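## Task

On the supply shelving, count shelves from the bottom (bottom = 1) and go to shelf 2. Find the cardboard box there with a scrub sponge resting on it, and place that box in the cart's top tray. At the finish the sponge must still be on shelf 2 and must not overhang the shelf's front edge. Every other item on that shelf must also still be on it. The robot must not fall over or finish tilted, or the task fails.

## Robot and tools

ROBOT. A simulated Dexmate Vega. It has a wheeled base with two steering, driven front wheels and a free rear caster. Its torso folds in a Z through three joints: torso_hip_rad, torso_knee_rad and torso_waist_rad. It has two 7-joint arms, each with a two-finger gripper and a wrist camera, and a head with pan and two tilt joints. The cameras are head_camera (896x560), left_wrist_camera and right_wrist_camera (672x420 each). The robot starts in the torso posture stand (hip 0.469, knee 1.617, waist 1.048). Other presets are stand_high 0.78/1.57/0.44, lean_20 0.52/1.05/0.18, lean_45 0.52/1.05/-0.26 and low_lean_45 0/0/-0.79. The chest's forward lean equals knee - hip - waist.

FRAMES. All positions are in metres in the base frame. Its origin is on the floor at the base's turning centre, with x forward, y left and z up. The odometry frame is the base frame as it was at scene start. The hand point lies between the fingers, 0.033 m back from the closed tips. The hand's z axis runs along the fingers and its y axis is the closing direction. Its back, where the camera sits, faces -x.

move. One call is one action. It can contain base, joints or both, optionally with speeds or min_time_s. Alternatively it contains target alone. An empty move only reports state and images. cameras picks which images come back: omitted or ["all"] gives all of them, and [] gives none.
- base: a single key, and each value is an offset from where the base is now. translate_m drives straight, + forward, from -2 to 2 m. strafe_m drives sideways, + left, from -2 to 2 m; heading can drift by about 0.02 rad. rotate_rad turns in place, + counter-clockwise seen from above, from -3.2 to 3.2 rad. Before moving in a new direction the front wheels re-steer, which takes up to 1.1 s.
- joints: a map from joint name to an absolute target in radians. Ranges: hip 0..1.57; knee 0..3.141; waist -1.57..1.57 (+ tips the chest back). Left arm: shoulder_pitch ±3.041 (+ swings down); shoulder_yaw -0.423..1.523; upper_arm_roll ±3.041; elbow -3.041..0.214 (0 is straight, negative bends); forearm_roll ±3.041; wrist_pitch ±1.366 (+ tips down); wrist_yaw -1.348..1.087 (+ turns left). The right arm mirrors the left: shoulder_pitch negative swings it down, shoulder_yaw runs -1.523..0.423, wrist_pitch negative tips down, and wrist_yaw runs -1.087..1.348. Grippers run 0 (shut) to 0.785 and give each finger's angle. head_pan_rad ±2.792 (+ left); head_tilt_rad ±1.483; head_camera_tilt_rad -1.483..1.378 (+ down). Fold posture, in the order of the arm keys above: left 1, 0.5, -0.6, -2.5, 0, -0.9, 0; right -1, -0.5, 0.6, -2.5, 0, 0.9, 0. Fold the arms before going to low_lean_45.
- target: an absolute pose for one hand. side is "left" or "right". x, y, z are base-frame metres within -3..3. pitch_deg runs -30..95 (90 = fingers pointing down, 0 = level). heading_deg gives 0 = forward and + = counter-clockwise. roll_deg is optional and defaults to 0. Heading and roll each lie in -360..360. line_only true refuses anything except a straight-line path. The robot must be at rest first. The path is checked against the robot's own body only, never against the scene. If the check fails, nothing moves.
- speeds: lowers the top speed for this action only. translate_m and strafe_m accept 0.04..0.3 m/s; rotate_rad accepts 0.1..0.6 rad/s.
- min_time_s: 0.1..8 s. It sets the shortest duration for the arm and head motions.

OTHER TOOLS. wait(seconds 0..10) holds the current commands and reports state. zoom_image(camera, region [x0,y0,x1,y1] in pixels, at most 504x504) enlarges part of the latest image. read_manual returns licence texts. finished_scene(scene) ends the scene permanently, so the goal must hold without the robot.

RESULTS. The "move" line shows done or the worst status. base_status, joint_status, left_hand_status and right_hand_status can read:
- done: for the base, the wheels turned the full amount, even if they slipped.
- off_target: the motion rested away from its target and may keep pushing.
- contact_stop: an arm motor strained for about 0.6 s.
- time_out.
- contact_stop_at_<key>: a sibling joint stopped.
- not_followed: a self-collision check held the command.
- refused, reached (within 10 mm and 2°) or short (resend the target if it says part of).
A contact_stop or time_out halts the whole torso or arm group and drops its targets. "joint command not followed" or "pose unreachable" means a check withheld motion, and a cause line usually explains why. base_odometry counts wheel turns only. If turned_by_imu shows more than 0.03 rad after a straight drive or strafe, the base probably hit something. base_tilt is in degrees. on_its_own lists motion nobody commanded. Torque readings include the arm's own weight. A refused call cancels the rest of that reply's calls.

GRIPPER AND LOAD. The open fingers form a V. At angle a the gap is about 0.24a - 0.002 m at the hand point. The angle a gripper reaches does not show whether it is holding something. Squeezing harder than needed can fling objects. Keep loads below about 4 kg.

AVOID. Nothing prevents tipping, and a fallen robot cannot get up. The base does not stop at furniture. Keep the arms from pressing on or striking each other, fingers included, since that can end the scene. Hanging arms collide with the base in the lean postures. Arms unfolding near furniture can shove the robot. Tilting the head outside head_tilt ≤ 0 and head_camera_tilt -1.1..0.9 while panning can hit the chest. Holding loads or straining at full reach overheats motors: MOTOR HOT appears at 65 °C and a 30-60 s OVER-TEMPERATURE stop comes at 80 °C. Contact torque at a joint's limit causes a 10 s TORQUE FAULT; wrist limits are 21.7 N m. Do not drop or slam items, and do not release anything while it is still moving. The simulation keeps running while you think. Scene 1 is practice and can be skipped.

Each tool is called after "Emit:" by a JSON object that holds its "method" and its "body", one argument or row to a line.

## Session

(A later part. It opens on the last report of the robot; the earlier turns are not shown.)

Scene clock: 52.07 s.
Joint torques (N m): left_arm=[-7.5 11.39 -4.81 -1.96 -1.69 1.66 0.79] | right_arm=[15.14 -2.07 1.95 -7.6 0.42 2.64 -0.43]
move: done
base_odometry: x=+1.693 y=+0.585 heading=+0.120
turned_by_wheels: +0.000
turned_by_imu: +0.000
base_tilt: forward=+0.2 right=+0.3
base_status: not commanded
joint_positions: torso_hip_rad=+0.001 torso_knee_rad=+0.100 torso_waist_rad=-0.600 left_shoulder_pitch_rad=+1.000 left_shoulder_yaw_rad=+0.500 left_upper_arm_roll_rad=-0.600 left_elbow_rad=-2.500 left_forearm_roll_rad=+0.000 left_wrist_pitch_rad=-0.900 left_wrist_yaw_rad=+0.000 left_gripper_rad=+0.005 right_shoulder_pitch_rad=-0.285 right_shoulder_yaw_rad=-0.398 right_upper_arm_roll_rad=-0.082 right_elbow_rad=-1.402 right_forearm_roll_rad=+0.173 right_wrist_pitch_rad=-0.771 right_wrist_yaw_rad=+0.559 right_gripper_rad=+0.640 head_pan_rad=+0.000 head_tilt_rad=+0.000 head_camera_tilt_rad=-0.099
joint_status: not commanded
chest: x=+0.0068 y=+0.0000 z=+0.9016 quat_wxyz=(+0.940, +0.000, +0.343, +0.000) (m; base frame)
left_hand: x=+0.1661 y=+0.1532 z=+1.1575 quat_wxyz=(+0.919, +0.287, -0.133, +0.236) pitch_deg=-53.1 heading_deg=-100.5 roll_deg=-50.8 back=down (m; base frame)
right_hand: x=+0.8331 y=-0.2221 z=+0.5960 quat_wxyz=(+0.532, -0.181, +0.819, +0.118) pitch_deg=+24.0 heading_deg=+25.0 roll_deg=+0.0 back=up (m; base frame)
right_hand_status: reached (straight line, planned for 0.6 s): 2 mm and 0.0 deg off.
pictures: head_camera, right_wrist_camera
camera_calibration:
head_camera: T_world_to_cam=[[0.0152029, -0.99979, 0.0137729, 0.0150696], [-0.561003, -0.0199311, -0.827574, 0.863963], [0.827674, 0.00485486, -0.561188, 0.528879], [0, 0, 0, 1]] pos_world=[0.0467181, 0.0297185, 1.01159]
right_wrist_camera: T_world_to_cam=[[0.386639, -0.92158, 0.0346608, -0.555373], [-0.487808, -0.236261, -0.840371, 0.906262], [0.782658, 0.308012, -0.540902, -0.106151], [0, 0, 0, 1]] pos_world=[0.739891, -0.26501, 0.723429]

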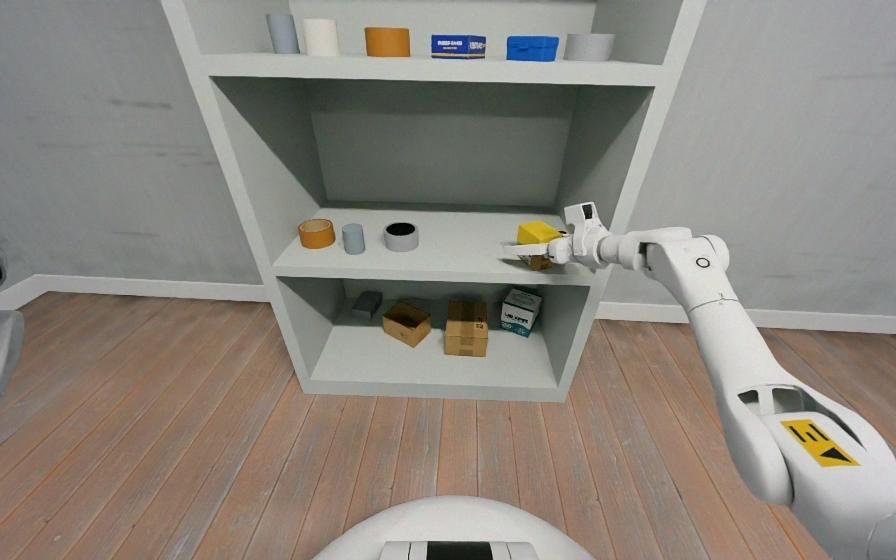

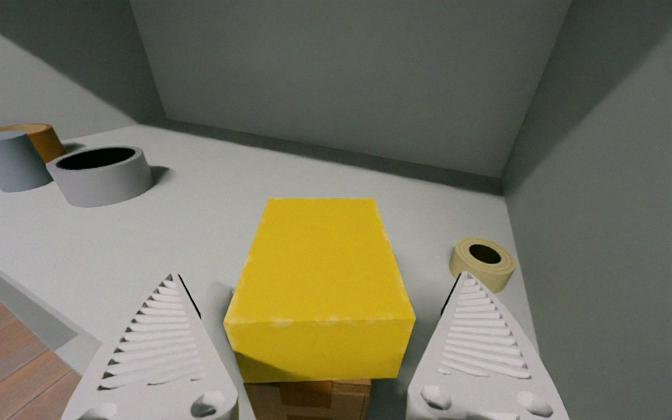

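Emit:
{"method": "move", "body": {
  "target": {"side": "right", "x": 0.847, "y": -0.215, "z": 0.603, "pitch_deg": 24, "heading_deg": 25, "line_only": true},
  "cameras": []
}}

Emit:
{"method": "move", "body": {
  "joints": {"right_gripper_rad": 0.27},
  "cameras": ["right_wrist_camera"]
}}

Emit:
{"method": "move", "body": {
  "target": {"side": "right", "x": 0.847, "y": -0.215, "z": 0.655, "pitch_deg": 24, "heading_deg": 25, "line_only": true},
  "cameras": ["head_camera","right_wrist_camera"]
}}

Scene clock: 54.37 s.
Joint torques (N m): left_arm=[-8.83 10.81 -4.07 -2.89 -1.64 2.48 0.83] | right_arm=[26.87 -2.95 1.57 -7.78 0.23 2.62 -0.36]
move: done
base_odometry: x=+1.693 y=+0.585 heading=+0.120
turned_by_wheels: +0.000
turned_by_imu: +0.001
base_tilt: forward=+0.1 right=+0.3
base_status: not commanded
joint_positions: torso_hip_rad=+0.001 torso_knee_rad=+0.100 torso_waist_rad=-0.600 left_shoulder_pitch_rad=+1.000 left_shoulder_yaw_rad=+0.500 left_upper_arm_roll_rad=-0.600 left_elbow_rad=-2.500 left_forearm_roll_rad=+0.000 left_wrist_pitch_rad=-0.900 left_wrist_yaw_rad=+0.000 left_gripper_rad=+0.005 right_shoulder_pitch_rad=-0.235 right_shoulder_yaw_rad=-0.381 right_upper_arm_roll_rad=-0.104 right_elbow_rad=-1.343 right_forearm_roll_rad=+0.164 right_wrist_pitch_rad=-0.759 right_wrist_yaw_rad=+0.555 right_gripper_rad=+0.640 head_pan_rad=+0.000 head_tilt_rad=+0.000 head_camera_tilt_rad=-0.099
joint_status: not commanded
chest: x=+0.0068 y=+0.0000 z=+0.9016 quat_wxyz=(+0.940, +0.000, +0.343, +0.000) (m; base frame)
left_hand: x=+0.1661 y=+0.1532 z=+1.1575 quat_wxyz=(+0.919, +0.287, -0.133, +0.236) pitch_deg=-53.1 heading_deg=-100.5 roll_deg=-50.8 back=down (m; base frame)
right_hand: x=+0.8456 y=-0.2158 z=+0.6018 quat_wxyz=(+0.531, -0.181, +0.819, +0.118) pitch_deg=+24.0 heading_deg=+25.0 roll_deg=+0.0 back=up (m; base frame)
right_hand_status: reached (straight line, planned for 0.5 s): 2 mm and 0.1 deg off.
pictures: none
No camera images: "cameras" was empty.

Scene clock: 55.30 s.
Joint torques (N m): left_arm=[-7.84 10.1 -4.4 -2.47 -1.53 1.18 0.72] | right_arm=[27.25 -2.13 1.41 -7.14 0.18 2.36 -0.44]
move: off_target
base_odometry: x=+1.693 y=+0.585 heading=+0.120
turned_by_wheels: +0.000
turned_by_imu: +0.000
base_tilt: forward=+0.2 right=+0.3
base_status: not commanded
joint_positions: torso_hip_rad=+0.001 torso_knee_rad=+0.100 torso_waist_rad=-0.600 left_shoulder_pitch_rad=+1.000 left_shoulder_yaw_rad=+0.500 left_upper_arm_roll_rad=-0.600 left_elbow_rad=-2.500 left_forearm_roll_rad=+0.000 left_wrist_pitch_rad=-0.900 left_wrist_yaw_rad=+0.000 left_gripper_rad=+0.005 right_shoulder_pitch_rad=-0.230 right_shoulder_yaw_rad=-0.379 right_upper_arm_roll_rad=-0.105 right_elbow_rad=-1.338 right_forearm_roll_rad=+0.163 right_wrist_pitch_rad=-0.759 right_wrist_yaw_rad=+0.555 right_gripper_rad=+0.384 head_pan_rad=+0.000 head_tilt_rad=+0.000 head_camera_tilt_rad=-0.099
joint_status: right_gripper_rad off_target (ended at +0.384, target +0.270)
chest: x=+0.0068 y=+0.0000 z=+0.9016 quat_wxyz=(+0.940, +0.000, +0.343, +0.000) (m; base frame)
left_hand: x=+0.1661 y=+0.1532 z=+1.1575 quat_wxyz=(+0.919, +0.287, -0.133, +0.236) pitch_deg=-53.1 heading_deg=-100.5 roll_deg=-50.8 back=down (m; base frame)
right_hand: x=+0.8467 y=-0.2152 z=+0.6025 quat_wxyz=(+0.532, -0.181, +0.819, +0.118) pitch_deg=+24.0 heading_deg=+25.0 roll_deg=+0.0 back=up (m; base frame)
pictures: right_wrist_camera
camera_calibration:
right_wrist_camera: T_world_to_cam=[[0.386665, -0.921576, 0.034449, -0.554363], [-0.487957, -0.236143, -0.840318, 0.920093], [0.782552, 0.308112, -0.540998, -0.115229], [0, 0, 0, 1]] pos_world=[0.753491, -0.25811, 0.729929]

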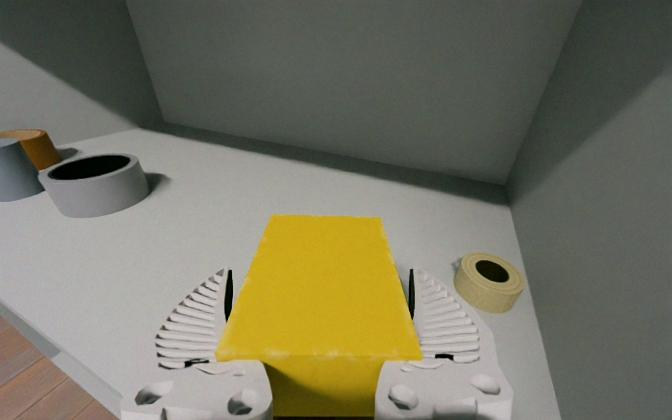

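Scene clock: 57.33 s.
Joint torques (N m): left_arm=[-7.62 11 -4.26 -2.51 -1.6 1.66 0.67] | right_arm=[27.08 -3.73 7.19 -12.14 0.68 2.83 0.4]
move: done
base_odometry: x=+1.693 y=+0.585 heading=+0.120
turned_by_wheels: +0.000
turned_by_imu: +0.001
base_tilt: forward=+0.2 right=+0.3
base_status: not commanded
joint_positions: torso_hip_rad=+0.001 torso_knee_rad=+0.100 torso_waist_rad=-0.600 left_shoulder_pitch_rad=+1.000 left_shoulder_yaw_rad=+0.500 left_upper_arm_roll_rad=-0.600 left_elbow_rad=-2.500 left_forearm_roll_rad=+0.000 left_wrist_pitch_rad=-0.900 left_wrist_yaw_rad=+0.000 left_gripper_rad=+0.005 right_shoulder_pitch_rad=-0.168 right_shoulder_yaw_rad=-0.396 right_upper_arm_roll_rad=-0.103 right_elbow_rad=-1.409 right_forearm_roll_rad=+0.171 right_wrist_pitch_rad=-0.889 right_wrist_yaw_rad=+0.567 right_gripper_rad=+0.383 head_pan_rad=+0.000 head_tilt_rad=+0.000 head_camera_tilt_rad=-0.099
joint_status: not commanded
chest: x=+0.0068 y=+0.0000 z=+0.9016 quat_wxyz=(+0.940, +0.000, +0.343, +0.000) (m; base frame)
left_hand: x=+0.1661 y=+0.1532 z=+1.1575 quat_wxyz=(+0.919, +0.287, -0.133, +0.236) pitch_deg=-53.1 heading_deg=-100.5 roll_deg=-50.8 back=down (m; base frame)
right_hand: x=+0.8469 y=-0.2150 z=+0.6519 quat_wxyz=(+0.531, -0.181, +0.819, +0.118) pitch_deg=+24.1 heading_deg=+25.0 roll_deg=+0.0 back=up (m; base frame)
right_hand_status: reached (straight line, planned for 0.8 s): 3 mm and 0.1 deg off.
pictures: head_camera, right_wrist_camera
camera_calibration:
head_camera: T_world_to_cam=[[0.0152029, -0.99979, 0.0137729, 0.0150696], [-0.561003, -0.0199311, -0.827574, 0.863963], [0.827674, 0.00485486, -0.561188, 0.528879], [0, 0, 0, 1]] pos_world=[0.0467181, 0.0297185, 1.01159]
right_wrist_camera: T_world_to_cam=[[0.38684, -0.921501, 0.0345112, -0.556107], [-0.488632, -0.236576, -0.839804, 0.961953], [0.782044, 0.308007, -0.541792, -0.0878801], [0, 0, 0, 1]] pos_world=[0.753892, -0.25781, 0.779431]

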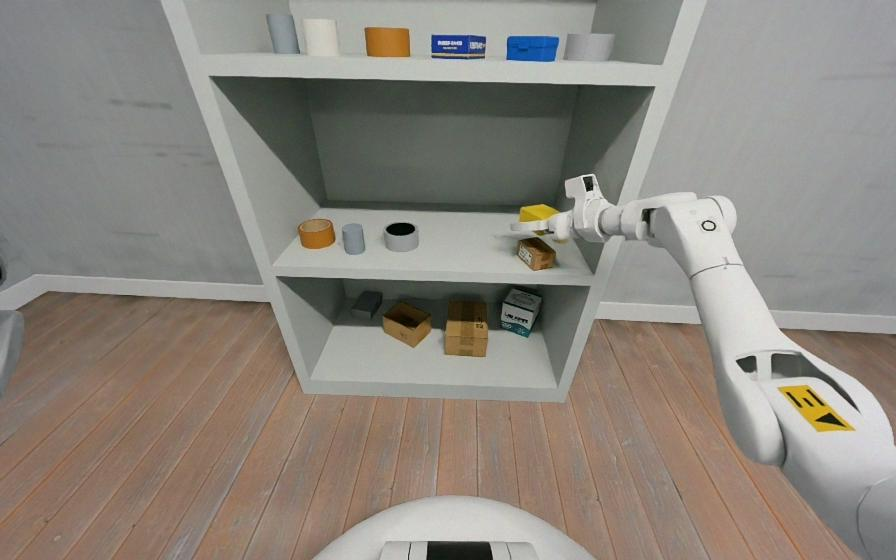

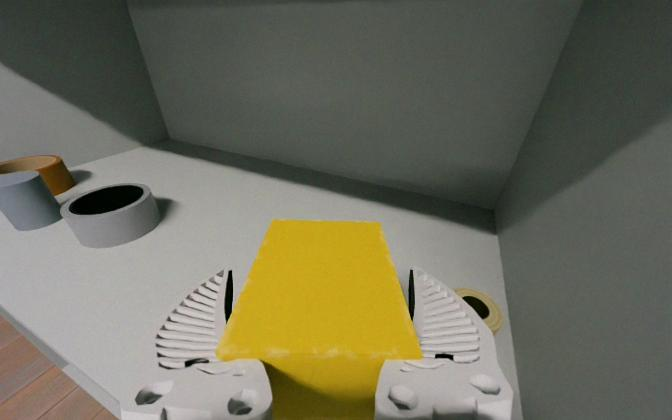

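Emit:
{"method": "move", "body": {
  "target": {"side": "right", "x": 0.868, "y": 0.0, "z": 0.655, "pitch_deg": 24, "heading_deg": 14, "line_only": true},
  "cameras": []
}}

Emit:
{"method": "move", "body": {
  "target": {"side": "right", "x": 0.868, "y": 0.0, "z": 0.562, "pitch_deg": 24, "heading_deg": 14, "line_only": true},
  "cameras": ["head_camera","right_wrist_camera"]
}}

Emit:
{"method": "zoom_image", "body": {
  "camera": "head_camera",
  "region": [360, 180, 600, 310]
}}

Scene clock: 61.80 s.
Joint torques (N m): left_arm=[-7.88 11.9 -4.54 -2.01 -1.58 1.85 0.8] | right_arm=[30.05 4.38 -1.96 -8.49 -0.15 3.44 -0.54]
move: done
base_odometry: x=+1.693 y=+0.585 heading=+0.120
turned_by_wheels: +0.000
turned_by_imu: +0.001
base_tilt: forward=+0.1 right=+0.3
base_status: not commanded
joint_positions: torso_hip_rad=+0.001 torso_knee_rad=+0.100 torso_waist_rad=-0.600 left_shoulder_pitch_rad=+1.000 left_shoulder_yaw_rad=+0.500 left_upper_arm_roll_rad=-0.600 left_elbow_rad=-2.500 left_forearm_roll_rad=+0.000 left_wrist_pitch_rad=-0.900 left_wrist_yaw_rad=+0.000 left_gripper_rad=+0.005 right_shoulder_pitch_rad=-0.122 right_shoulder_yaw_rad=+0.183 right_upper_arm_roll_rad=-0.208 right_elbow_rad=-1.347 right_forearm_roll_rad=+0.040 right_wrist_pitch_rad=-0.964 right_wrist_yaw_rad=-0.056 right_gripper_rad=+0.383 head_pan_rad=+0.000 head_tilt_rad=+0.000 head_camera_tilt_rad=-0.099
joint_status: not commanded
chest: x=+0.0068 y=+0.0000 z=+0.9016 quat_wxyz=(+0.940, +0.000, +0.343, +0.000) (m; base frame)
left_hand: x=+0.1661 y=+0.1532 z=+1.1575 quat_wxyz=(+0.919, +0.287, -0.133, +0.236) pitch_deg=-53.1 heading_deg=-100.5 roll_deg=-50.8 back=down (m; base frame)
right_hand: x=+0.8679 y=-0.0022 z=+0.6541 quat_wxyz=(+0.540, -0.103, +0.833, +0.067) pitch_deg=+24.1 heading_deg=+14.1 roll_deg=+0.0 back=up (m; base frame)
right_hand_status: reached (straight line, planned for 2.3 s): 2 mm and 0.1 deg off.
pictures: none
No camera images: "cameras" was empty.

Scene clock: 64.43 s.
Joint torques (N m): left_arm=[-8.7 12 -4.35 -1.79 -1.6 1.91 0.6] | right_arm=[14.64 1.72 -1.93 -7.92 0.1 2.47 0.52]
move: done
base_odometry: x=+1.693 y=+0.585 heading=+0.120
turned_by_wheels: +0.000
turned_by_imu: +0.001
base_tilt: forward=+0.1 right=+0.3
base_status: not commanded
joint_positions: torso_hip_rad=+0.001 torso_knee_rad=+0.100 torso_waist_rad=-0.600 left_shoulder_pitch_rad=+1.000 left_shoulder_yaw_rad=+0.500 left_upper_arm_roll_rad=-0.600 left_elbow_rad=-2.500 left_forearm_roll_rad=+0.000 left_wrist_pitch_rad=-0.900 left_wrist_yaw_rad=+0.000 left_gripper_rad=+0.005 right_shoulder_pitch_rad=-0.213 right_shoulder_yaw_rad=+0.168 right_upper_arm_roll_rad=-0.228 right_elbow_rad=-1.182 right_forearm_roll_rad=+0.032 right_wrist_pitch_rad=-0.707 right_wrist_yaw_rad=-0.052 right_gripper_rad=+0.383 head_pan_rad=+0.000 head_tilt_rad=+0.000 head_camera_tilt_rad=-0.099
joint_status: not commanded
chest: x=+0.0068 y=+0.0000 z=+0.9016 quat_wxyz=(+0.940, +0.000, +0.343, +0.000) (m; base frame)
left_hand: x=+0.1661 y=+0.1532 z=+1.1575 quat_wxyz=(+0.919, +0.287, -0.133, +0.236) pitch_deg=-53.1 heading_deg=-100.5 roll_deg=-50.8 back=down (m; base frame)
right_hand: x=+0.8681 y=-0.0002 z=+0.5638 quat_wxyz=(+0.540, -0.102, +0.833, +0.066) pitch_deg=+24.0 heading_deg=+14.0 roll_deg=+0.0 back=up (m; base frame)
right_hand_status: reached (straight line, planned for 1.2 s): 2 mm and 0.0 deg off.
pictures: head_camera, right_wrist_camera
camera_calibration:
head_camera: T_world_to_cam=[[0.0152029, -0.99979, 0.0137729, 0.0150696], [-0.561003, -0.0199311, -0.827574, 0.863963], [0.827674, 0.00485486, -0.561188, 0.528879], [0, 0, 0, 1]] pos_world=[0.0467181, 0.0297185, 1.01159]
right_wrist_camera: T_world_to_cam=[[0.203618, -0.978438, 0.0346265, -0.204306], [-0.523845, -0.138758, -0.840436, 0.980044], [0.827119, 0.152989, -0.540803, -0.258153], [0, 0, 0, 1]] pos_world=[0.768514, -0.024418, 0.691129]

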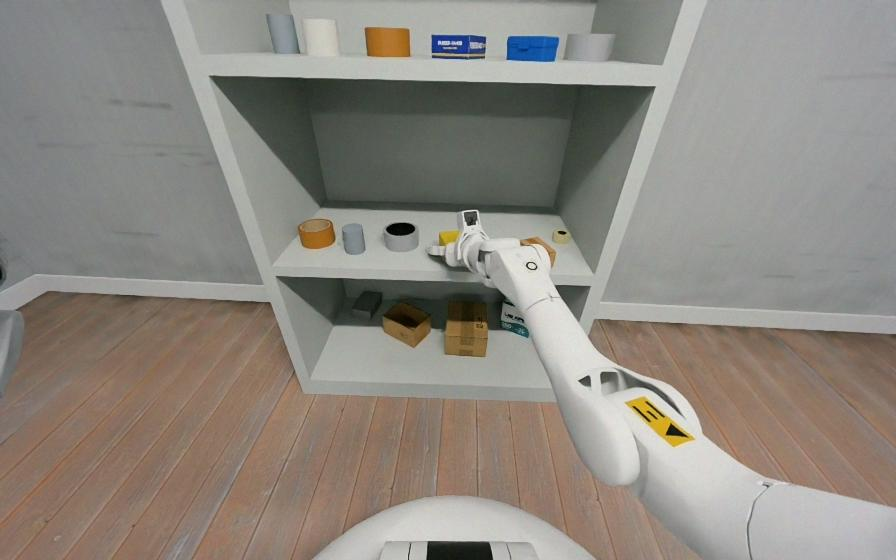

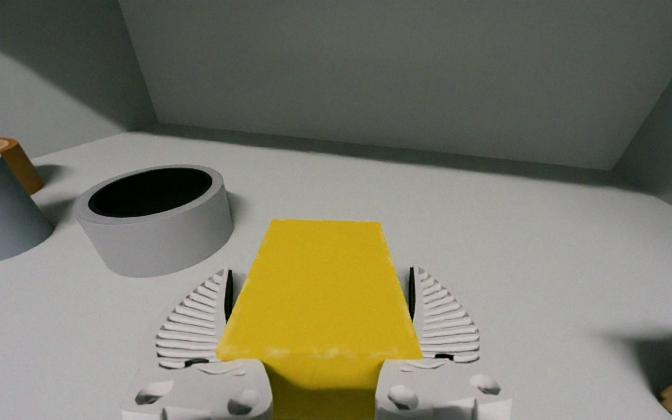

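Scaled by 2.100 from the camera's 896x560 image, which has a finer 960x600 frame.

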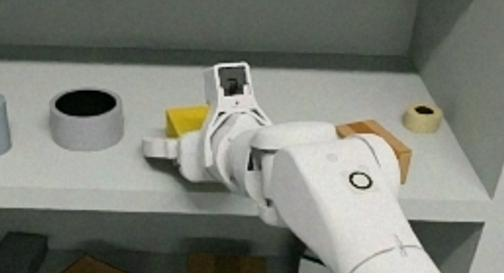

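Emit:
{"method": "move", "body": {
  "target": {"side": "right", "x": 0.868, "y": 0.0, "z": 0.549, "pitch_deg": 24, "heading_deg": 14, "line_only": true},
  "cameras": ["right_wrist_camera"]
}}

Scene clock: 65.97 s.
Joint torques (N m): left_arm=[-8.55 11.33 -4.35 -1.96 -1.56 1.21 0.57] | right_arm=[8.37 0.64 -1.4 -2.05 -0.09 0.42 0.27]
move: done
base_odometry: x=+1.693 y=+0.585 heading=+0.120
turned_by_wheels: +0.000
turned_by_imu: +0.000
base_tilt: forward=+0.2 right=+0.3
base_status: not commanded
joint_positions: torso_hip_rad=+0.001 torso_knee_rad=+0.100 torso_waist_rad=-0.600 left_shoulder_pitch_rad=+1.000 left_shoulder_yaw_rad=+0.500 left_upper_arm_roll_rad=-0.600 left_elbow_rad=-2.500 left_forearm_roll_rad=+0.000 left_wrist_pitch_rad=-0.900 left_wrist_yaw_rad=+0.000 left_gripper_rad=+0.005 right_shoulder_pitch_rad=-0.220 right_shoulder_yaw_rad=+0.167 right_upper_arm_roll_rad=-0.230 right_elbow_rad=-1.148 right_forearm_roll_rad=+0.031 right_wrist_pitch_rad=-0.664 right_wrist_yaw_rad=-0.051 right_gripper_rad=+0.383 head_pan_rad=+0.000 head_tilt_rad=+0.000 head_camera_tilt_rad=-0.099
joint_status: not commanded
chest: x=+0.0067 y=+0.0000 z=+0.9017 quat_wxyz=(+0.940, +0.000, +0.342, +0.000) (m; base frame)
left_hand: x=+0.1660 y=+0.1532 z=+1.1576 quat_wxyz=(+0.919, +0.287, -0.133, +0.236) pitch_deg=-53.1 heading_deg=-100.5 roll_deg=-50.7 back=down (m; base frame)
right_hand: x=+0.8683 y=+0.0000 z=+0.5518 quat_wxyz=(+0.541, -0.102, +0.832, +0.066) pitch_deg=+23.9 heading_deg=+14.0 roll_deg=+0.0 back=up (m; base frame)
right_hand_status: reached (straight line, planned for 0.5 s): 3 mm and 0.1 deg off.
pictures: right_wrist_camera
camera_calibration:
right_wrist_camera: T_world_to_cam=[[0.203657, -0.978431, 0.0345795, -0.203787], [-0.52238, -0.138468, -0.841395, 0.969419], [0.828035, 0.153292, -0.539313, -0.26642], [0, 0, 0, 1]] pos_world=[0.768513, -0.0243184, 0.679027]

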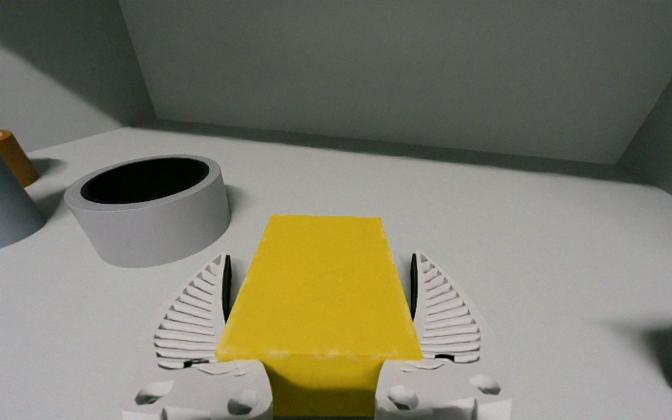

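Emit:
{"method": "move", "body": {
  "joints": {"right_gripper_rad": 0.58},
  "cameras": []
}}

Emit:
{"method": "move", "body": {
  "target": {"side": "right", "x": 0.745, "y": -0.03, "z": 0.57, "pitch_deg": 24, "heading_deg": 14, "line_only": true},
  "cameras": ["head_camera","right_wrist_camera"]
}}

Emit:
{"method": "zoom_image", "body": {
  "camera": "head_camera",
  "region": [360, 180, 600, 310]
}}

Scene clock: 67.17 s.
Joint torques (N m): left_arm=[-8.01 11.11 -4.37 -2.27 -1.58 1.63 0.61] | right_arm=[9.88 -0.17 -2.33 -4.42 -0.36 0.36 0.18]
move: done
base_odometry: x=+1.693 y=+0.585 heading=+0.120
turned_by_wheels: +0.000
turned_by_imu: +0.000
base_tilt: forward=+0.2 right=+0.3
base_status: not commanded
joint_positions: torso_hip_rad=+0.001 torso_knee_rad=+0.100 torso_waist_rad=-0.600 left_shoulder_pitch_rad=+1.000 left_shoulder_yaw_rad=+0.500 left_upper_arm_roll_rad=-0.600 left_elbow_rad=-2.500 left_forearm_roll_rad=+0.000 left_wrist_pitch_rad=-0.900 left_wrist_yaw_rad=+0.000 left_gripper_rad=+0.005 right_shoulder_pitch_rad=-0.221 right_shoulder_yaw_rad=+0.166 right_upper_arm_roll_rad=-0.230 right_elbow_rad=-1.144 right_forearm_roll_rad=+0.031 right_wrist_pitch_rad=-0.659 right_wrist_yaw_rad=-0.050 right_gripper_rad=+0.580 head_pan_rad=+0.000 head_tilt_rad=+0.000 head_camera_tilt_rad=-0.099
joint_status: all done
chest: x=+0.0067 y=+0.0000 z=+0.9017 quat_wxyz=(+0.940, +0.000, +0.342, +0.000) (m; base frame)
left_hand: x=+0.1660 y=+0.1532 z=+1.1576 quat_wxyz=(+0.919, +0.287, -0.133, +0.236) pitch_deg=-53.1 heading_deg=-100.5 roll_deg=-50.7 back=down (m; base frame)
right_hand: x=+0.8682 y=+0.0000 z=+0.5501 quat_wxyz=(+0.541, -0.102, +0.832, +0.066) pitch_deg=+23.9 heading_deg=+14.0 roll_deg=+0.0 back=up (m; base frame)
pictures: none
No camera images: "cameras" was empty.

Scene clock: 71.47 s.
Joint torques (N m): left_arm=[-8.45 12.16 -4.51 -2.27 -1.56 2.03 0.71] | right_arm=[10.48 1.98 -2.66 -12.09 -0.26 3.39 0.38]
move: done
base_odometry: x=+1.693 y=+0.585 heading=+0.120
turned_by_wheels: +0.000
turned_by_imu: +0.001
base_tilt: forward=+0.2 right=+0.3
base_status: not commanded
joint_positions: torso_hip_rad=+0.001 torso_knee_rad=+0.100 torso_waist_rad=-0.600 left_shoulder_pitch_rad=+1.000 left_shoulder_yaw_rad=+0.500 left_upper_arm_roll_rad=-0.600 left_elbow_rad=-2.500 left_forearm_roll_rad=+0.000 left_wrist_pitch_rad=-0.900 left_wrist_yaw_rad=+0.000 left_gripper_rad=+0.005 right_shoulder_pitch_rad=-0.604 right_shoulder_yaw_rad=+0.086 right_upper_arm_roll_rad=-0.267 right_elbow_rad=-1.904 right_forearm_roll_rad=+0.011 right_wrist_pitch_rad=-1.034 right_wrist_yaw_rad=-0.046 right_gripper_rad=+0.580 head_pan_rad=+0.000 head_tilt_rad=+0.000 head_camera_tilt_rad=-0.099
joint_status: not commanded
chest: x=+0.0067 y=+0.0000 z=+0.9016 quat_wxyz=(+0.940, +0.000, +0.342, +0.000) (m; base frame)
left_hand: x=+0.1660 y=+0.1532 z=+1.1575 quat_wxyz=(+0.919, +0.287, -0.133, +0.236) pitch_deg=-53.1 heading_deg=-100.5 roll_deg=-50.7 back=down (m; base frame)
right_hand: x=+0.7461 y=-0.0300 z=+0.5693 quat_wxyz=(+0.540, -0.102, +0.833, +0.066) pitch_deg=+24.1 heading_deg=+14.0 roll_deg=+0.0 back=up (m; base frame)
right_hand_status: reached (straight line, planned for 2.7 s): 1 mm and 0.1 deg off.
pictures: head_camera, right_wrist_camera
camera_calibration:
head_camera: T_world_to_cam=[[0.015201, -0.99979, 0.0137745, 0.015068], [-0.560888, -0.0199307, -0.827652, 0.864037], [0.827752, 0.00485512, -0.561073, 0.528758], [0, 0, 0, 1]] pos_world=[0.0467186, 0.0297185, 1.01159]
right_wrist_camera: T_world_to_cam=[[0.203574, -0.978442, 0.034777, -0.208892], [-0.524324, -0.13895, -0.840105, 0.916776], [0.826826, 0.152789, -0.541307, -0.149127], [0, 0, 0, 1]] pos_world=[0.646515, -0.0542176, 0.69673]

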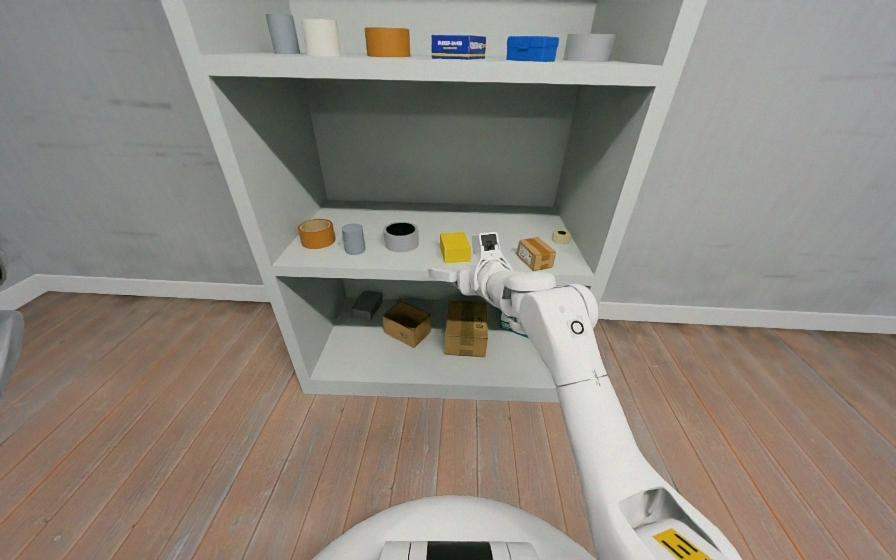

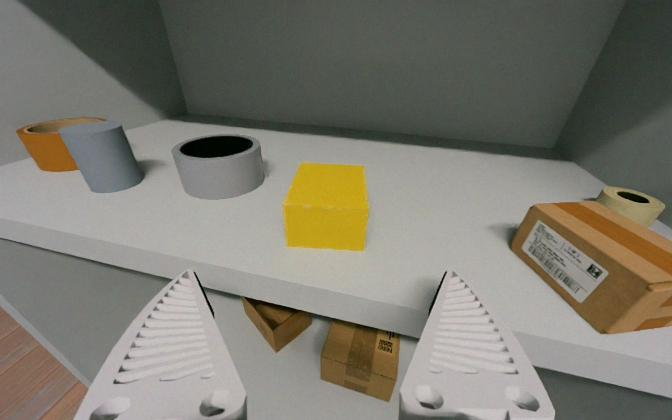

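Scaled by 2.100 from the camera's 896x560 image, which has a finer 960x600 frame.

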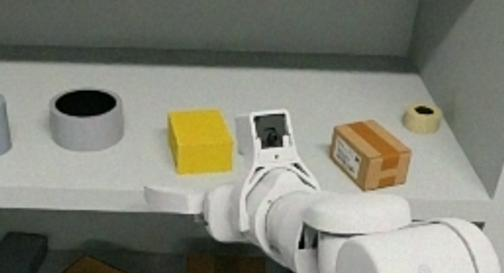

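Emit:
{"method": "move", "body": {
  "target": {"side": "right", "x": 0.765, "y": -0.246, "z": 0.63, "pitch_deg": 20, "heading_deg": 21, "line_only": true},
  "cameras": []
}}

Emit:
{"method": "move", "body": {
  "joints": {"right_gripper_rad": 0.47},
  "cameras": ["head_camera","right_wrist_camera"]
}}

Scene clock: 76.03 s.
Joint torques (N m): left_arm=[-8.55 11 -4.46 -2.5 -1.64 1.22 0.9] | right_arm=[23.48 -6.15 6.7 -5.7 0.36 3.41 0.41]
move: done
base_odometry: x=+1.693 y=+0.585 heading=+0.120
turned_by_wheels: +0.000
turned_by_imu: +0.001
base_tilt: forward=+0.2 right=+0.3
base_status: not commanded
joint_positions: torso_hip_rad=+0.001 torso_knee_rad=+0.100 torso_waist_rad=-0.600 left_shoulder_pitch_rad=+1.000 left_shoulder_yaw_rad=+0.500 left_upper_arm_roll_rad=-0.600 left_elbow_rad=-2.500 left_forearm_roll_rad=+0.000 left_wrist_pitch_rad=-0.900 left_wrist_yaw_rad=+0.000 left_gripper_rad=+0.005 right_shoulder_pitch_rad=-0.552 right_shoulder_yaw_rad=-0.384 right_upper_arm_roll_rad=+0.100 right_elbow_rad=-1.850 right_forearm_roll_rad=+0.207 right_wrist_pitch_rad=-0.938 right_wrist_yaw_rad=+0.489 right_gripper_rad=+0.580 head_pan_rad=+0.000 head_tilt_rad=+0.000 head_camera_tilt_rad=-0.099
joint_status: not commanded
chest: x=+0.0067 y=+0.0000 z=+0.9016 quat_wxyz=(+0.940, +0.000, +0.342, +0.000) (m; base frame)
left_hand: x=+0.1660 y=+0.1532 z=+1.1575 quat_wxyz=(+0.919, +0.287, -0.133, +0.236) pitch_deg=-53.1 heading_deg=-100.5 roll_deg=-50.7 back=down (m; base frame)
right_hand: x=+0.7649 y=-0.2436 z=+0.6281 quat_wxyz=(+0.563, -0.149, +0.806, +0.104) pitch_deg=+20.1 heading_deg=+20.9 roll_deg=+0.0 back=up (m; base frame)
right_hand_status: reached (straight line, planned for 2.0 s): 3 mm and 0.1 deg off.
pictures: none
No camera images: "cameras" was empty.

Scene clock: 76.60 s.
Joint torques (N m): left_arm=[-7.89 11.14 -4.39 -2.54 -1.53 2.28 0.64] | right_arm=[23.42 -5.88 6.46 -7.81 0.51 3.41 0.25]
move: done
base_odometry: x=+1.693 y=+0.585 heading=+0.120
turned_by_wheels: +0.000
turned_by_imu: +0.000
base_tilt: forward=+0.1 right=+0.3
base_status: not commanded
joint_positions: torso_hip_rad=+0.001 torso_knee_rad=+0.100 torso_waist_rad=-0.600 left_shoulder_pitch_rad=+1.000 left_shoulder_yaw_rad=+0.500 left_upper_arm_roll_rad=-0.600 left_elbow_rad=-2.500 left_forearm_roll_rad=+0.000 left_wrist_pitch_rad=-0.900 left_wrist_yaw_rad=+0.000 left_gripper_rad=+0.005 right_shoulder_pitch_rad=-0.551 right_shoulder_yaw_rad=-0.387 right_upper_arm_roll_rad=+0.102 right_elbow_rad=-1.848 right_forearm_roll_rad=+0.209 right_wrist_pitch_rad=-0.937 right_wrist_yaw_rad=+0.493 right_gripper_rad=+0.470 head_pan_rad=+0.000 head_tilt_rad=+0.000 head_camera_tilt_rad=-0.099
joint_status: all done
chest: x=+0.0067 y=+0.0000 z=+0.9016 quat_wxyz=(+0.940, +0.000, +0.342, +0.000) (m; base frame)
left_hand: x=+0.1660 y=+0.1532 z=+1.1575 quat_wxyz=(+0.919, +0.287, -0.133, +0.236) pitch_deg=-53.1 heading_deg=-100.5 roll_deg=-50.7 back=down (m; base frame)
right_hand: x=+0.7648 y=-0.2451 z=+0.6290 quat_wxyz=(+0.563, -0.149, +0.806, +0.104) pitch_deg=+20.1 heading_deg=+21.0 roll_deg=+0.0 back=up (m; base frame)
pictures: head_camera, right_wrist_camera
camera_calibration:
head_camera: T_world_to_cam=[[0.015201, -0.99979, 0.0137745, 0.015068], [-0.560888, -0.0199307, -0.827652, 0.864037], [0.827752, 0.00485512, -0.561073, 0.528758], [0, 0, 0, 1]] pos_world=[0.0467186, 0.0297185, 1.01159]
right_wrist_camera: T_world_to_cam=[[0.319177, -0.947164, 0.0317141, -0.504061], [-0.448128, -0.180328, -0.875593, 0.900773], [0.83505, 0.265257, -0.482007, -0.115466], [0, 0, 0, 1]] pos_world=[0.660966, -0.284366, 0.749041]

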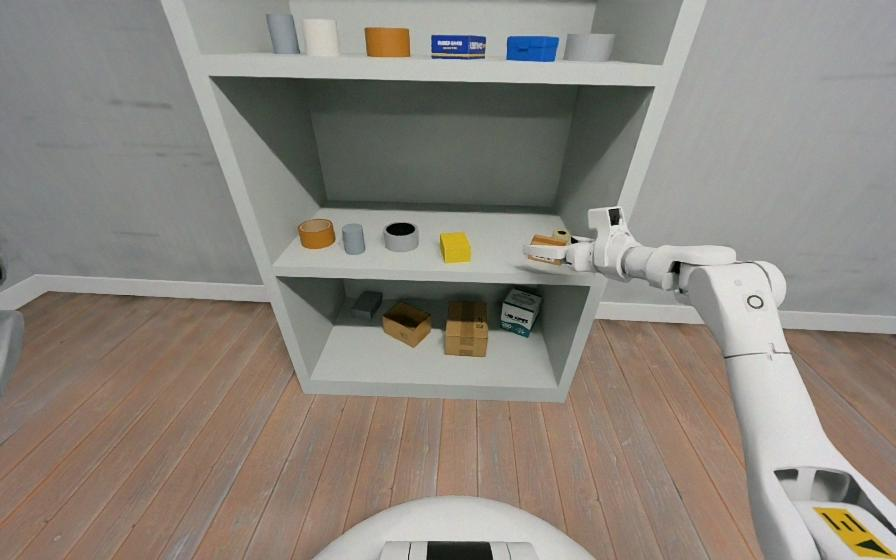

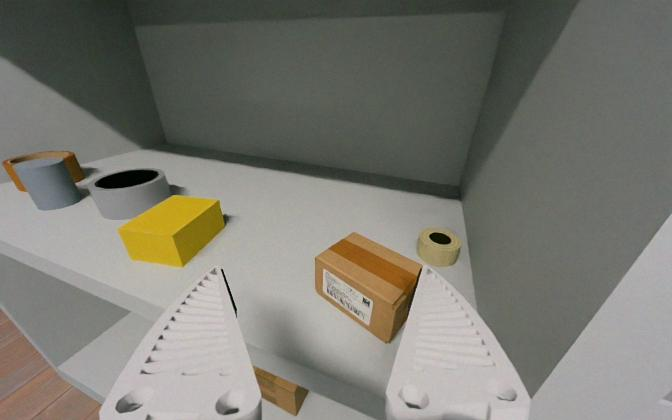

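Emit:
{"method": "zoom_image", "body": {
  "camera": "head_camera",
  "region": [440, 180, 640, 310]
}}

Scaled by 2.520 from the camera's 896x560 image, which has a finer 960x600 frame.

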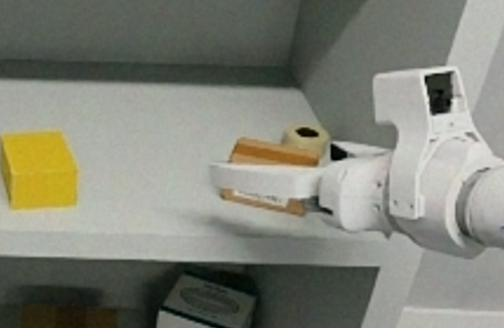

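Emit:
{"method": "move", "body": {
  "target": {"side": "right", "x": 0.775, "y": -0.205, "z": 0.625, "pitch_deg": 18, "heading_deg": 3, "line_only": true},
  "cameras": []
}}

Emit:
{"method": "move", "body": {
  "joints": {"right_gripper_rad": 0.0},
  "cameras": []
}}

Emit:
{"method": "move", "body": {
  "target": {"side": "right", "x": 0.79, "y": -0.205, "z": 0.556, "pitch_deg": 14, "heading_deg": 3, "line_only": true},
  "cameras": ["head_camera","right_wrist_camera"]
}}

Scene clock: 82.27 s.
Joint torques (N m): left_arm=[-9.12 11.51 -4.39 -1.81 -1.59 2.01 0.78] | right_arm=[11.84 1.75 -1.24 -13.19 -0.28 3.43 -0.44]
move: done
base_odometry: x=+1.693 y=+0.585 heading=+0.120
turned_by_wheels: +0.000
turned_by_imu: +0.001
base_tilt: forward=+0.2 right=+0.3
base_status: not commanded
joint_positions: torso_hip_rad=+0.001 torso_knee_rad=+0.100 torso_waist_rad=-0.600 left_shoulder_pitch_rad=+1.000 left_shoulder_yaw_rad=+0.500 left_upper_arm_roll_rad=-0.600 left_elbow_rad=-2.500 left_forearm_roll_rad=+0.000 left_wrist_pitch_rad=-0.900 left_wrist_yaw_rad=+0.000 left_gripper_rad=+0.005 right_shoulder_pitch_rad=-0.604 right_shoulder_yaw_rad=-0.033 right_upper_arm_roll_rad=-0.029 right_elbow_rad=-1.989 right_forearm_roll_rad=+0.048 right_wrist_pitch_rad=-1.000 right_wrist_yaw_rad=+0.007 right_gripper_rad=+0.470 head_pan_rad=+0.000 head_tilt_rad=+0.000 head_camera_tilt_rad=-0.099
joint_status: not commanded
chest: x=+0.0067 y=+0.0000 z=+0.9016 quat_wxyz=(+0.940, +0.000, +0.342, +0.000) (m; base frame)
left_hand: x=+0.1660 y=+0.1532 z=+1.1575 quat_wxyz=(+0.919, +0.287, -0.133, +0.236) pitch_deg=-53.1 heading_deg=-100.5 roll_deg=-50.7 back=down (m; base frame)
right_hand: x=+0.7751 y=-0.2055 z=+0.6244 quat_wxyz=(+0.587, -0.023, +0.809, +0.016) pitch_deg=+18.1 heading_deg=+3.2 roll_deg=+0.0 back=up (m; base frame)
right_hand_status: reached (straight line, planned for 1.9 s): 1 mm and 0.2 deg off.
pictures: none
No camera images: "cameras" was empty.

Scene clock: 83.33 s.
Joint torques (N m): left_arm=[-8.89 11.3 -4.27 -2.44 -1.47 2.29 0.78] | right_arm=[11.62 1.62 -0.99 -12.59 -0.35 4.02 -0.43]
move: done
base_odometry: x=+1.693 y=+0.585 heading=+0.120
turned_by_wheels: +0.000
turned_by_imu: +0.000
base_tilt: forward=+0.1 right=+0.3
base_status: not commanded
joint_positions: torso_hip_rad=+0.001 torso_knee_rad=+0.100 torso_waist_rad=-0.600 left_shoulder_pitch_rad=+1.000 left_shoulder_yaw_rad=+0.500 left_upper_arm_roll_rad=-0.600 left_elbow_rad=-2.500 left_forearm_roll_rad=+0.000 left_wrist_pitch_rad=-0.900 left_wrist_yaw_rad=+0.000 left_gripper_rad=+0.005 right_shoulder_pitch_rad=-0.604 right_shoulder_yaw_rad=-0.029 right_upper_arm_roll_rad=-0.030 right_elbow_rad=-1.990 right_forearm_roll_rad=+0.046 right_wrist_pitch_rad=-1.000 right_wrist_yaw_rad=+0.002 right_gripper_rad=+0.000 head_pan_rad=+0.000 head_tilt_rad=+0.000 head_camera_tilt_rad=-0.099
joint_status: all done
chest: x=+0.0067 y=+0.0000 z=+0.9016 quat_wxyz=(+0.940, +0.000, +0.342, +0.000) (m; base frame)
left_hand: x=+0.1660 y=+0.1532 z=+1.1575 quat_wxyz=(+0.919, +0.287, -0.133, +0.236) pitch_deg=-53.1 heading_deg=-100.5 roll_deg=-50.7 back=down (m; base frame)
right_hand: x=+0.7750 y=-0.2052 z=+0.6246 quat_wxyz=(+0.587, -0.021, +0.809, +0.015) pitch_deg=+18.1 heading_deg=+3.0 roll_deg=+0.0 back=up (m; base frame)
pictures: none
No camera images: "cameras" was empty.

Scene clock: 86.47 s.
Joint torques (N m): left_arm=[-8.07 11.72 -4.12 -2.55 -1.59 1.62 0.8] | right_arm=[10.2 -2.59 -1.27 -7.5 0.02 2.05 0.06]
move: done
base_odometry: x=+1.693 y=+0.585 heading=+0.120
turned_by_wheels: +0.000
turned_by_imu: +0.001
base_tilt: forward=+0.1 right=+0.3
base_status: not commanded
joint_positions: torso_hip_rad=+0.001 torso_knee_rad=+0.100 torso_waist_rad=-0.600 left_shoulder_pitch_rad=+1.000 left_shoulder_yaw_rad=+0.500 left_upper_arm_roll_rad=-0.600 left_elbow_rad=-2.500 left_forearm_roll_rad=+0.000 left_wrist_pitch_rad=-0.900 left_wrist_yaw_rad=+0.000 left_gripper_rad=+0.005 right_shoulder_pitch_rad=-0.691 right_shoulder_yaw_rad=-0.031 right_upper_arm_roll_rad=-0.037 right_elbow_rad=-1.747 right_forearm_roll_rad=+0.038 right_wrist_pitch_rad=-0.600 right_wrist_yaw_rad=+0.008 right_gripper_rad=+0.000 head_pan_rad=+0.000 head_tilt_rad=+0.000 head_camera_tilt_rad=-0.099
joint_status: not commanded
chest: x=+0.0067 y=+0.0000 z=+0.9016 quat_wxyz=(+0.940, +0.000, +0.342, +0.000) (m; base frame)
left_hand: x=+0.1660 y=+0.1532 z=+1.1575 quat_wxyz=(+0.919, +0.287, -0.133, +0.236) pitch_deg=-53.1 heading_deg=-100.5 roll_deg=-50.7 back=down (m; base frame)
right_hand: x=+0.7900 y=-0.2052 z=+0.5571 quat_wxyz=(+0.615, -0.020, +0.788, +0.016) pitch_deg=+14.0 heading_deg=+3.0 roll_deg=+0.0 back=up (m; base frame)
right_hand_status: reached (straight line, planned for 1.6 s): 1 mm and 0.1 deg off.
pictures: head_camera, right_wrist_camera
camera_calibration:
head_camera: T_world_to_cam=[[0.015201, -0.99979, 0.0137745, 0.015068], [-0.560888, -0.0199307, -0.827652, 0.864037], [0.827752, 0.00485512, -0.561073, 0.528758], [0, 0, 0, 1]] pos_world=[0.0467186, 0.0297185, 1.01159]
right_wrist_camera: T_world_to_cam=[[0.00772597, -0.999594, 0.0274234, -0.234402], [-0.387299, -0.0282749, -0.921521, 0.864999], [0.921922, -0.0035014, -0.38736, -0.358178], [0, 0, 0, 1]] pos_world=[0.667037, -0.211103, 0.664799]

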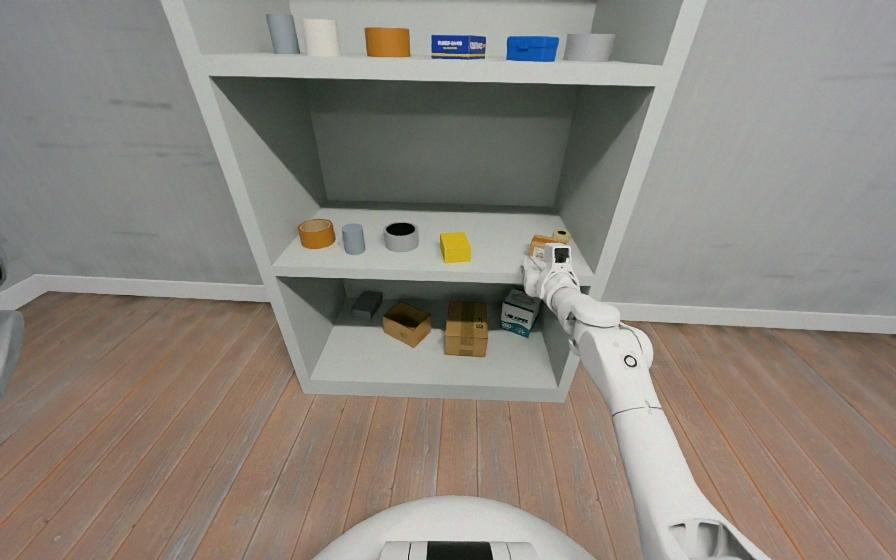

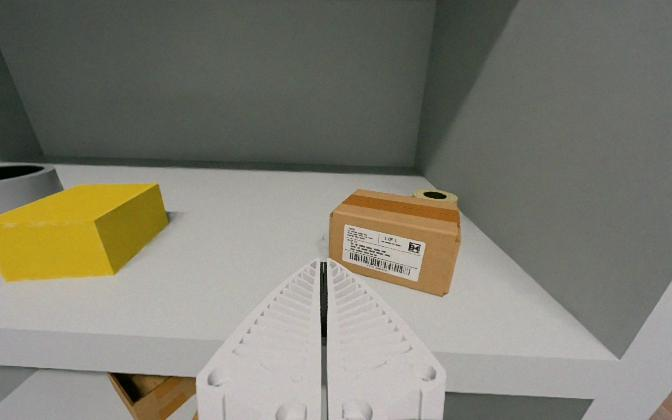

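Emit:
{"method": "move", "body": {
  "target": {"side": "right", "x": 0.79, "y": -0.222, "z": 0.554, "pitch_deg": 12, "heading_deg": 3, "line_only": true},
  "cameras": []
}}

Emit:
{"method": "move", "body": {
  "target": {"side": "right", "x": 0.858, "y": -0.222, "z": 0.552, "pitch_deg": 12, "heading_deg": 3, "line_only": true},
  "cameras": ["head_camera","right_wrist_camera"]
}}

Scene clock: 88.73 s.
Joint torques (N m): left_arm=[-8.73 11.63 -4.46 -2.56 -1.62 1.41 0.7] | right_arm=[7.14 -2.63 4.48 -6.33 -0.38 2.44 -0.57]
move: done
base_odometry: x=+1.693 y=+0.585 heading=+0.120
turned_by_wheels: +0.000
turned_by_imu: +0.001
base_tilt: forward=+0.1 right=+0.3
base_status: not commanded
joint_positions: torso_hip_rad=+0.001 torso_knee_rad=+0.100 torso_waist_rad=-0.600 left_shoulder_pitch_rad=+1.000 left_shoulder_yaw_rad=+0.500 left_upper_arm_roll_rad=-0.600 left_elbow_rad=-2.500 left_forearm_roll_rad=+0.000 left_wrist_pitch_rad=-0.900 left_wrist_yaw_rad=+0.000 left_gripper_rad=+0.005 right_shoulder_pitch_rad=-0.711 right_shoulder_yaw_rad=-0.052 right_upper_arm_roll_rad=-0.013 right_elbow_rad=-1.712 right_forearm_roll_rad=+0.049 right_wrist_pitch_rad=-0.513 right_wrist_yaw_rad=+0.034 right_gripper_rad=+0.000 head_pan_rad=+0.000 head_tilt_rad=+0.000 head_camera_tilt_rad=-0.099
joint_status: not commanded
chest: x=+0.0067 y=+0.0000 z=+0.9016 quat_wxyz=(+0.940, +0.000, +0.342, +0.000) (m; base frame)
left_hand: x=+0.1660 y=+0.1532 z=+1.1575 quat_wxyz=(+0.919, +0.287, -0.133, +0.236) pitch_deg=-53.1 heading_deg=-100.5 roll_deg=-50.7 back=down (m; base frame)
right_hand: x=+0.7901 y=-0.2205 z=+0.5543 quat_wxyz=(+0.628, -0.021, +0.777, +0.017) pitch_deg=+12.1 heading_deg=+3.0 roll_deg=+0.0 back=up (m; base frame)
right_hand_status: reached (straight line, planned for 0.6 s): 2 mm and 0.1 deg off.
pictures: none
No camera images: "cameras" was empty.

Scene clock: 91.70 s.
Joint torques (N m): left_arm=[-7.97 11.64 -4.52 -2.59 -1.59 1.71 0.86] | right_arm=[22.14 -0.63 -0.62 -6.19 -0.14 1.55 0.29]
move: done
base_odometry: x=+1.693 y=+0.585 heading=+0.120
turned_by_wheels: +0.000
turned_by_imu: +0.001
base_tilt: forward=+0.1 right=+0.3
base_status: not commanded
joint_positions: torso_hip_rad=+0.001 torso_knee_rad=+0.100 torso_waist_rad=-0.600 left_shoulder_pitch_rad=+1.000 left_shoulder_yaw_rad=+0.500 left_upper_arm_roll_rad=-0.600 left_elbow_rad=-2.500 left_forearm_roll_rad=+0.000 left_wrist_pitch_rad=-0.900 left_wrist_yaw_rad=+0.000 left_gripper_rad=+0.005 right_shoulder_pitch_rad=-0.490 right_shoulder_yaw_rad=-0.048 right_upper_arm_roll_rad=-0.022 right_elbow_rad=-1.363 right_forearm_roll_rad=+0.044 right_wrist_pitch_rad=-0.382 right_wrist_yaw_rad=+0.043 right_gripper_rad=+0.000 head_pan_rad=+0.000 head_tilt_rad=+0.000 head_camera_tilt_rad=-0.099
joint_status: not commanded
chest: x=+0.0067 y=+0.0000 z=+0.9016 quat_wxyz=(+0.940, +0.000, +0.342, +0.000) (m; base frame)
left_hand: x=+0.1660 y=+0.1532 z=+1.1575 quat_wxyz=(+0.919, +0.287, -0.133, +0.236) pitch_deg=-53.1 heading_deg=-100.5 roll_deg=-50.7 back=down (m; base frame)
right_hand: x=+0.8570 y=-0.2222 z=+0.5519 quat_wxyz=(+0.629, -0.020, +0.777, +0.016) pitch_deg=+12.0 heading_deg=+3.0 roll_deg=+0.0 back=up (m; base frame)
right_hand_status: reached (straight line, planned for 1.4 s): 1 mm and 0.0 deg off.
pictures: head_camera, right_wrist_camera
camera_calibration:
head_camera: T_world_to_cam=[[0.015201, -0.99979, 0.0137745, 0.015068], [-0.560888, -0.0199307, -0.827652, 0.864037], [0.827752, 0.00485512, -0.561073, 0.528758], [0, 0, 0, 1]] pos_world=[0.0467186, 0.0297185, 1.01159]
right_wrist_camera: T_world_to_cam=[[0.00681933, -0.999643, 0.0258464, -0.250136], [-0.354085, -0.0265862, -0.934835, 0.864979], [0.935188, -0.00277686, -0.35414, -0.451599], [0, 0, 0, 1]] pos_world=[0.730313, -0.228304, 0.655148]

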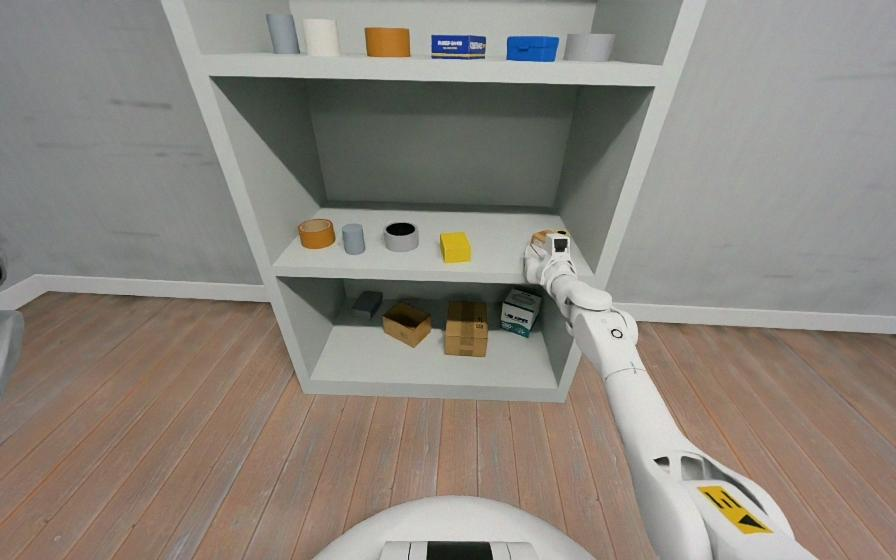

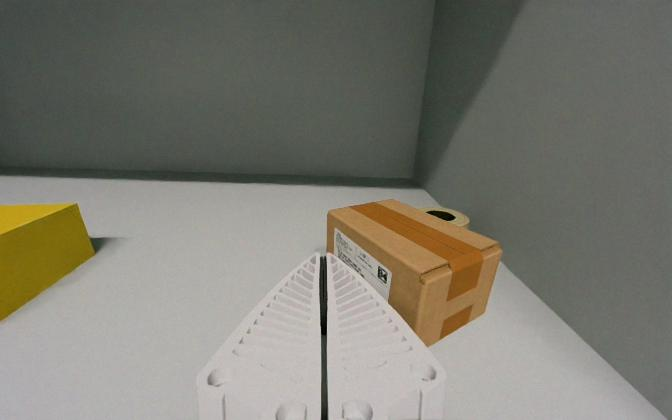

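Emit:
{"method": "move", "body": {
  "target": {"side": "right", "x": 0.745, "y": -0.27, "z": 0.56, "pitch_deg": 12, "heading_deg": -8, "line_only": true},
  "cameras": ["head_camera","right_wrist_camera"]
}}

Emit:
{"method": "zoom_image", "body": {
  "camera": "head_camera",
  "region": [440, 180, 640, 310]
}}

Scene clock: 96.37 s.
Joint torques (N m): left_arm=[-9.51 11.16 -4.54 -2.39 -1.56 2.29 0.85] | right_arm=[8.04 1.61 3.13 -14.36 -0.14 2.74 -0.43]
move: done
base_odometry: x=+1.693 y=+0.585 heading=+0.120
turned_by_wheels: +0.000
turned_by_imu: +0.001
base_tilt: forward=+0.1 right=+0.3
base_status: not commanded
joint_positions: torso_hip_rad=+0.001 torso_knee_rad=+0.100 torso_waist_rad=-0.600 left_shoulder_pitch_rad=+1.000 left_shoulder_yaw_rad=+0.500 left_upper_arm_roll_rad=-0.600 left_elbow_rad=-2.500 left_forearm_roll_rad=+0.000 left_wrist_pitch_rad=-0.900 left_wrist_yaw_rad=+0.000 left_gripper_rad=+0.005 right_shoulder_pitch_rad=-0.834 right_shoulder_yaw_rad=+0.026 right_upper_arm_roll_rad=+0.000 right_elbow_rad=-1.895 right_forearm_roll_rad=+0.004 right_wrist_pitch_rad=-0.570 right_wrist_yaw_rad=-0.142 right_gripper_rad=+0.000 head_pan_rad=+0.000 head_tilt_rad=+0.000 head_camera_tilt_rad=-0.099
joint_status: not commanded
chest: x=+0.0067 y=+0.0000 z=+0.9016 quat_wxyz=(+0.940, +0.000, +0.342, +0.000) (m; base frame)
left_hand: x=+0.1660 y=+0.1532 z=+1.1575 quat_wxyz=(+0.919, +0.287, -0.133, +0.236) pitch_deg=-53.1 heading_deg=-100.5 roll_deg=-50.7 back=down (m; base frame)
right_hand: x=+0.7464 y=-0.2690 z=+0.5594 quat_wxyz=(+0.628, +0.053, +0.776, -0.043) pitch_deg=+12.0 heading_deg=-7.8 roll_deg=+0.0 back=up (m; base frame)
right_hand_status: reached (straight line, planned for 2.0 s): 2 mm and 0.2 deg off.
pictures: head_camera, right_wrist_camera
camera_calibration:
head_camera: T_world_to_cam=[[0.015201, -0.99979, 0.0137745, 0.015068], [-0.560888, -0.0199307, -0.827652, 0.864037], [0.827752, 0.00485512, -0.561073, 0.528758], [0, 0, 0, 1]] pos_world=[0.0467186, 0.0297185, 1.01159]
right_wrist_camera: T_world_to_cam=[[-0.180986, -0.983141, 0.0260449, -0.15188], [-0.353579, 0.0403332, -0.934535, 0.849042], [0.917728, -0.178347, -0.354918, -0.379425], [0, 0, 0, 1]] pos_world=[0.620924, -0.251233, 0.66275]

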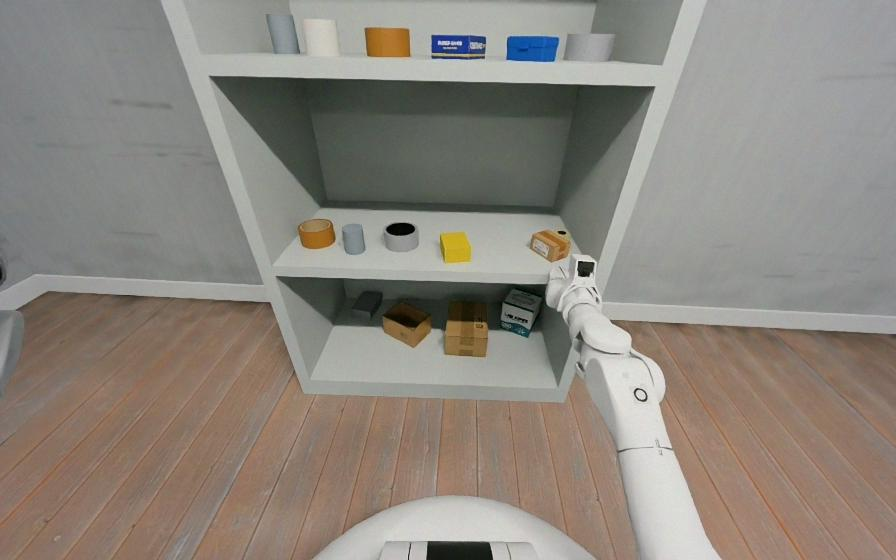

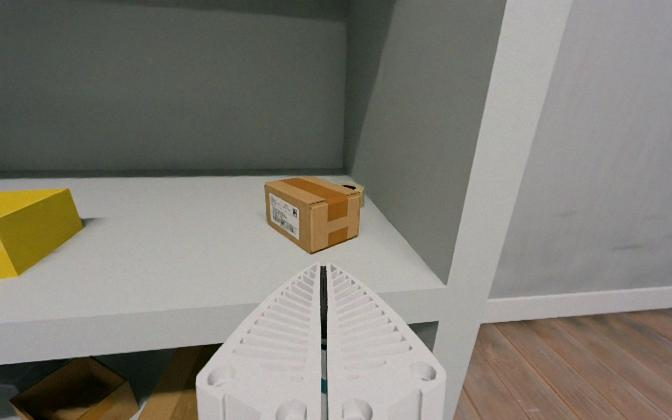

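Scaled by 2.520 from the camera's 896x560 image, which has a finer 960x600 frame.

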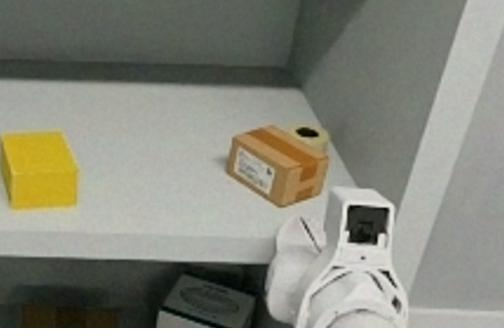

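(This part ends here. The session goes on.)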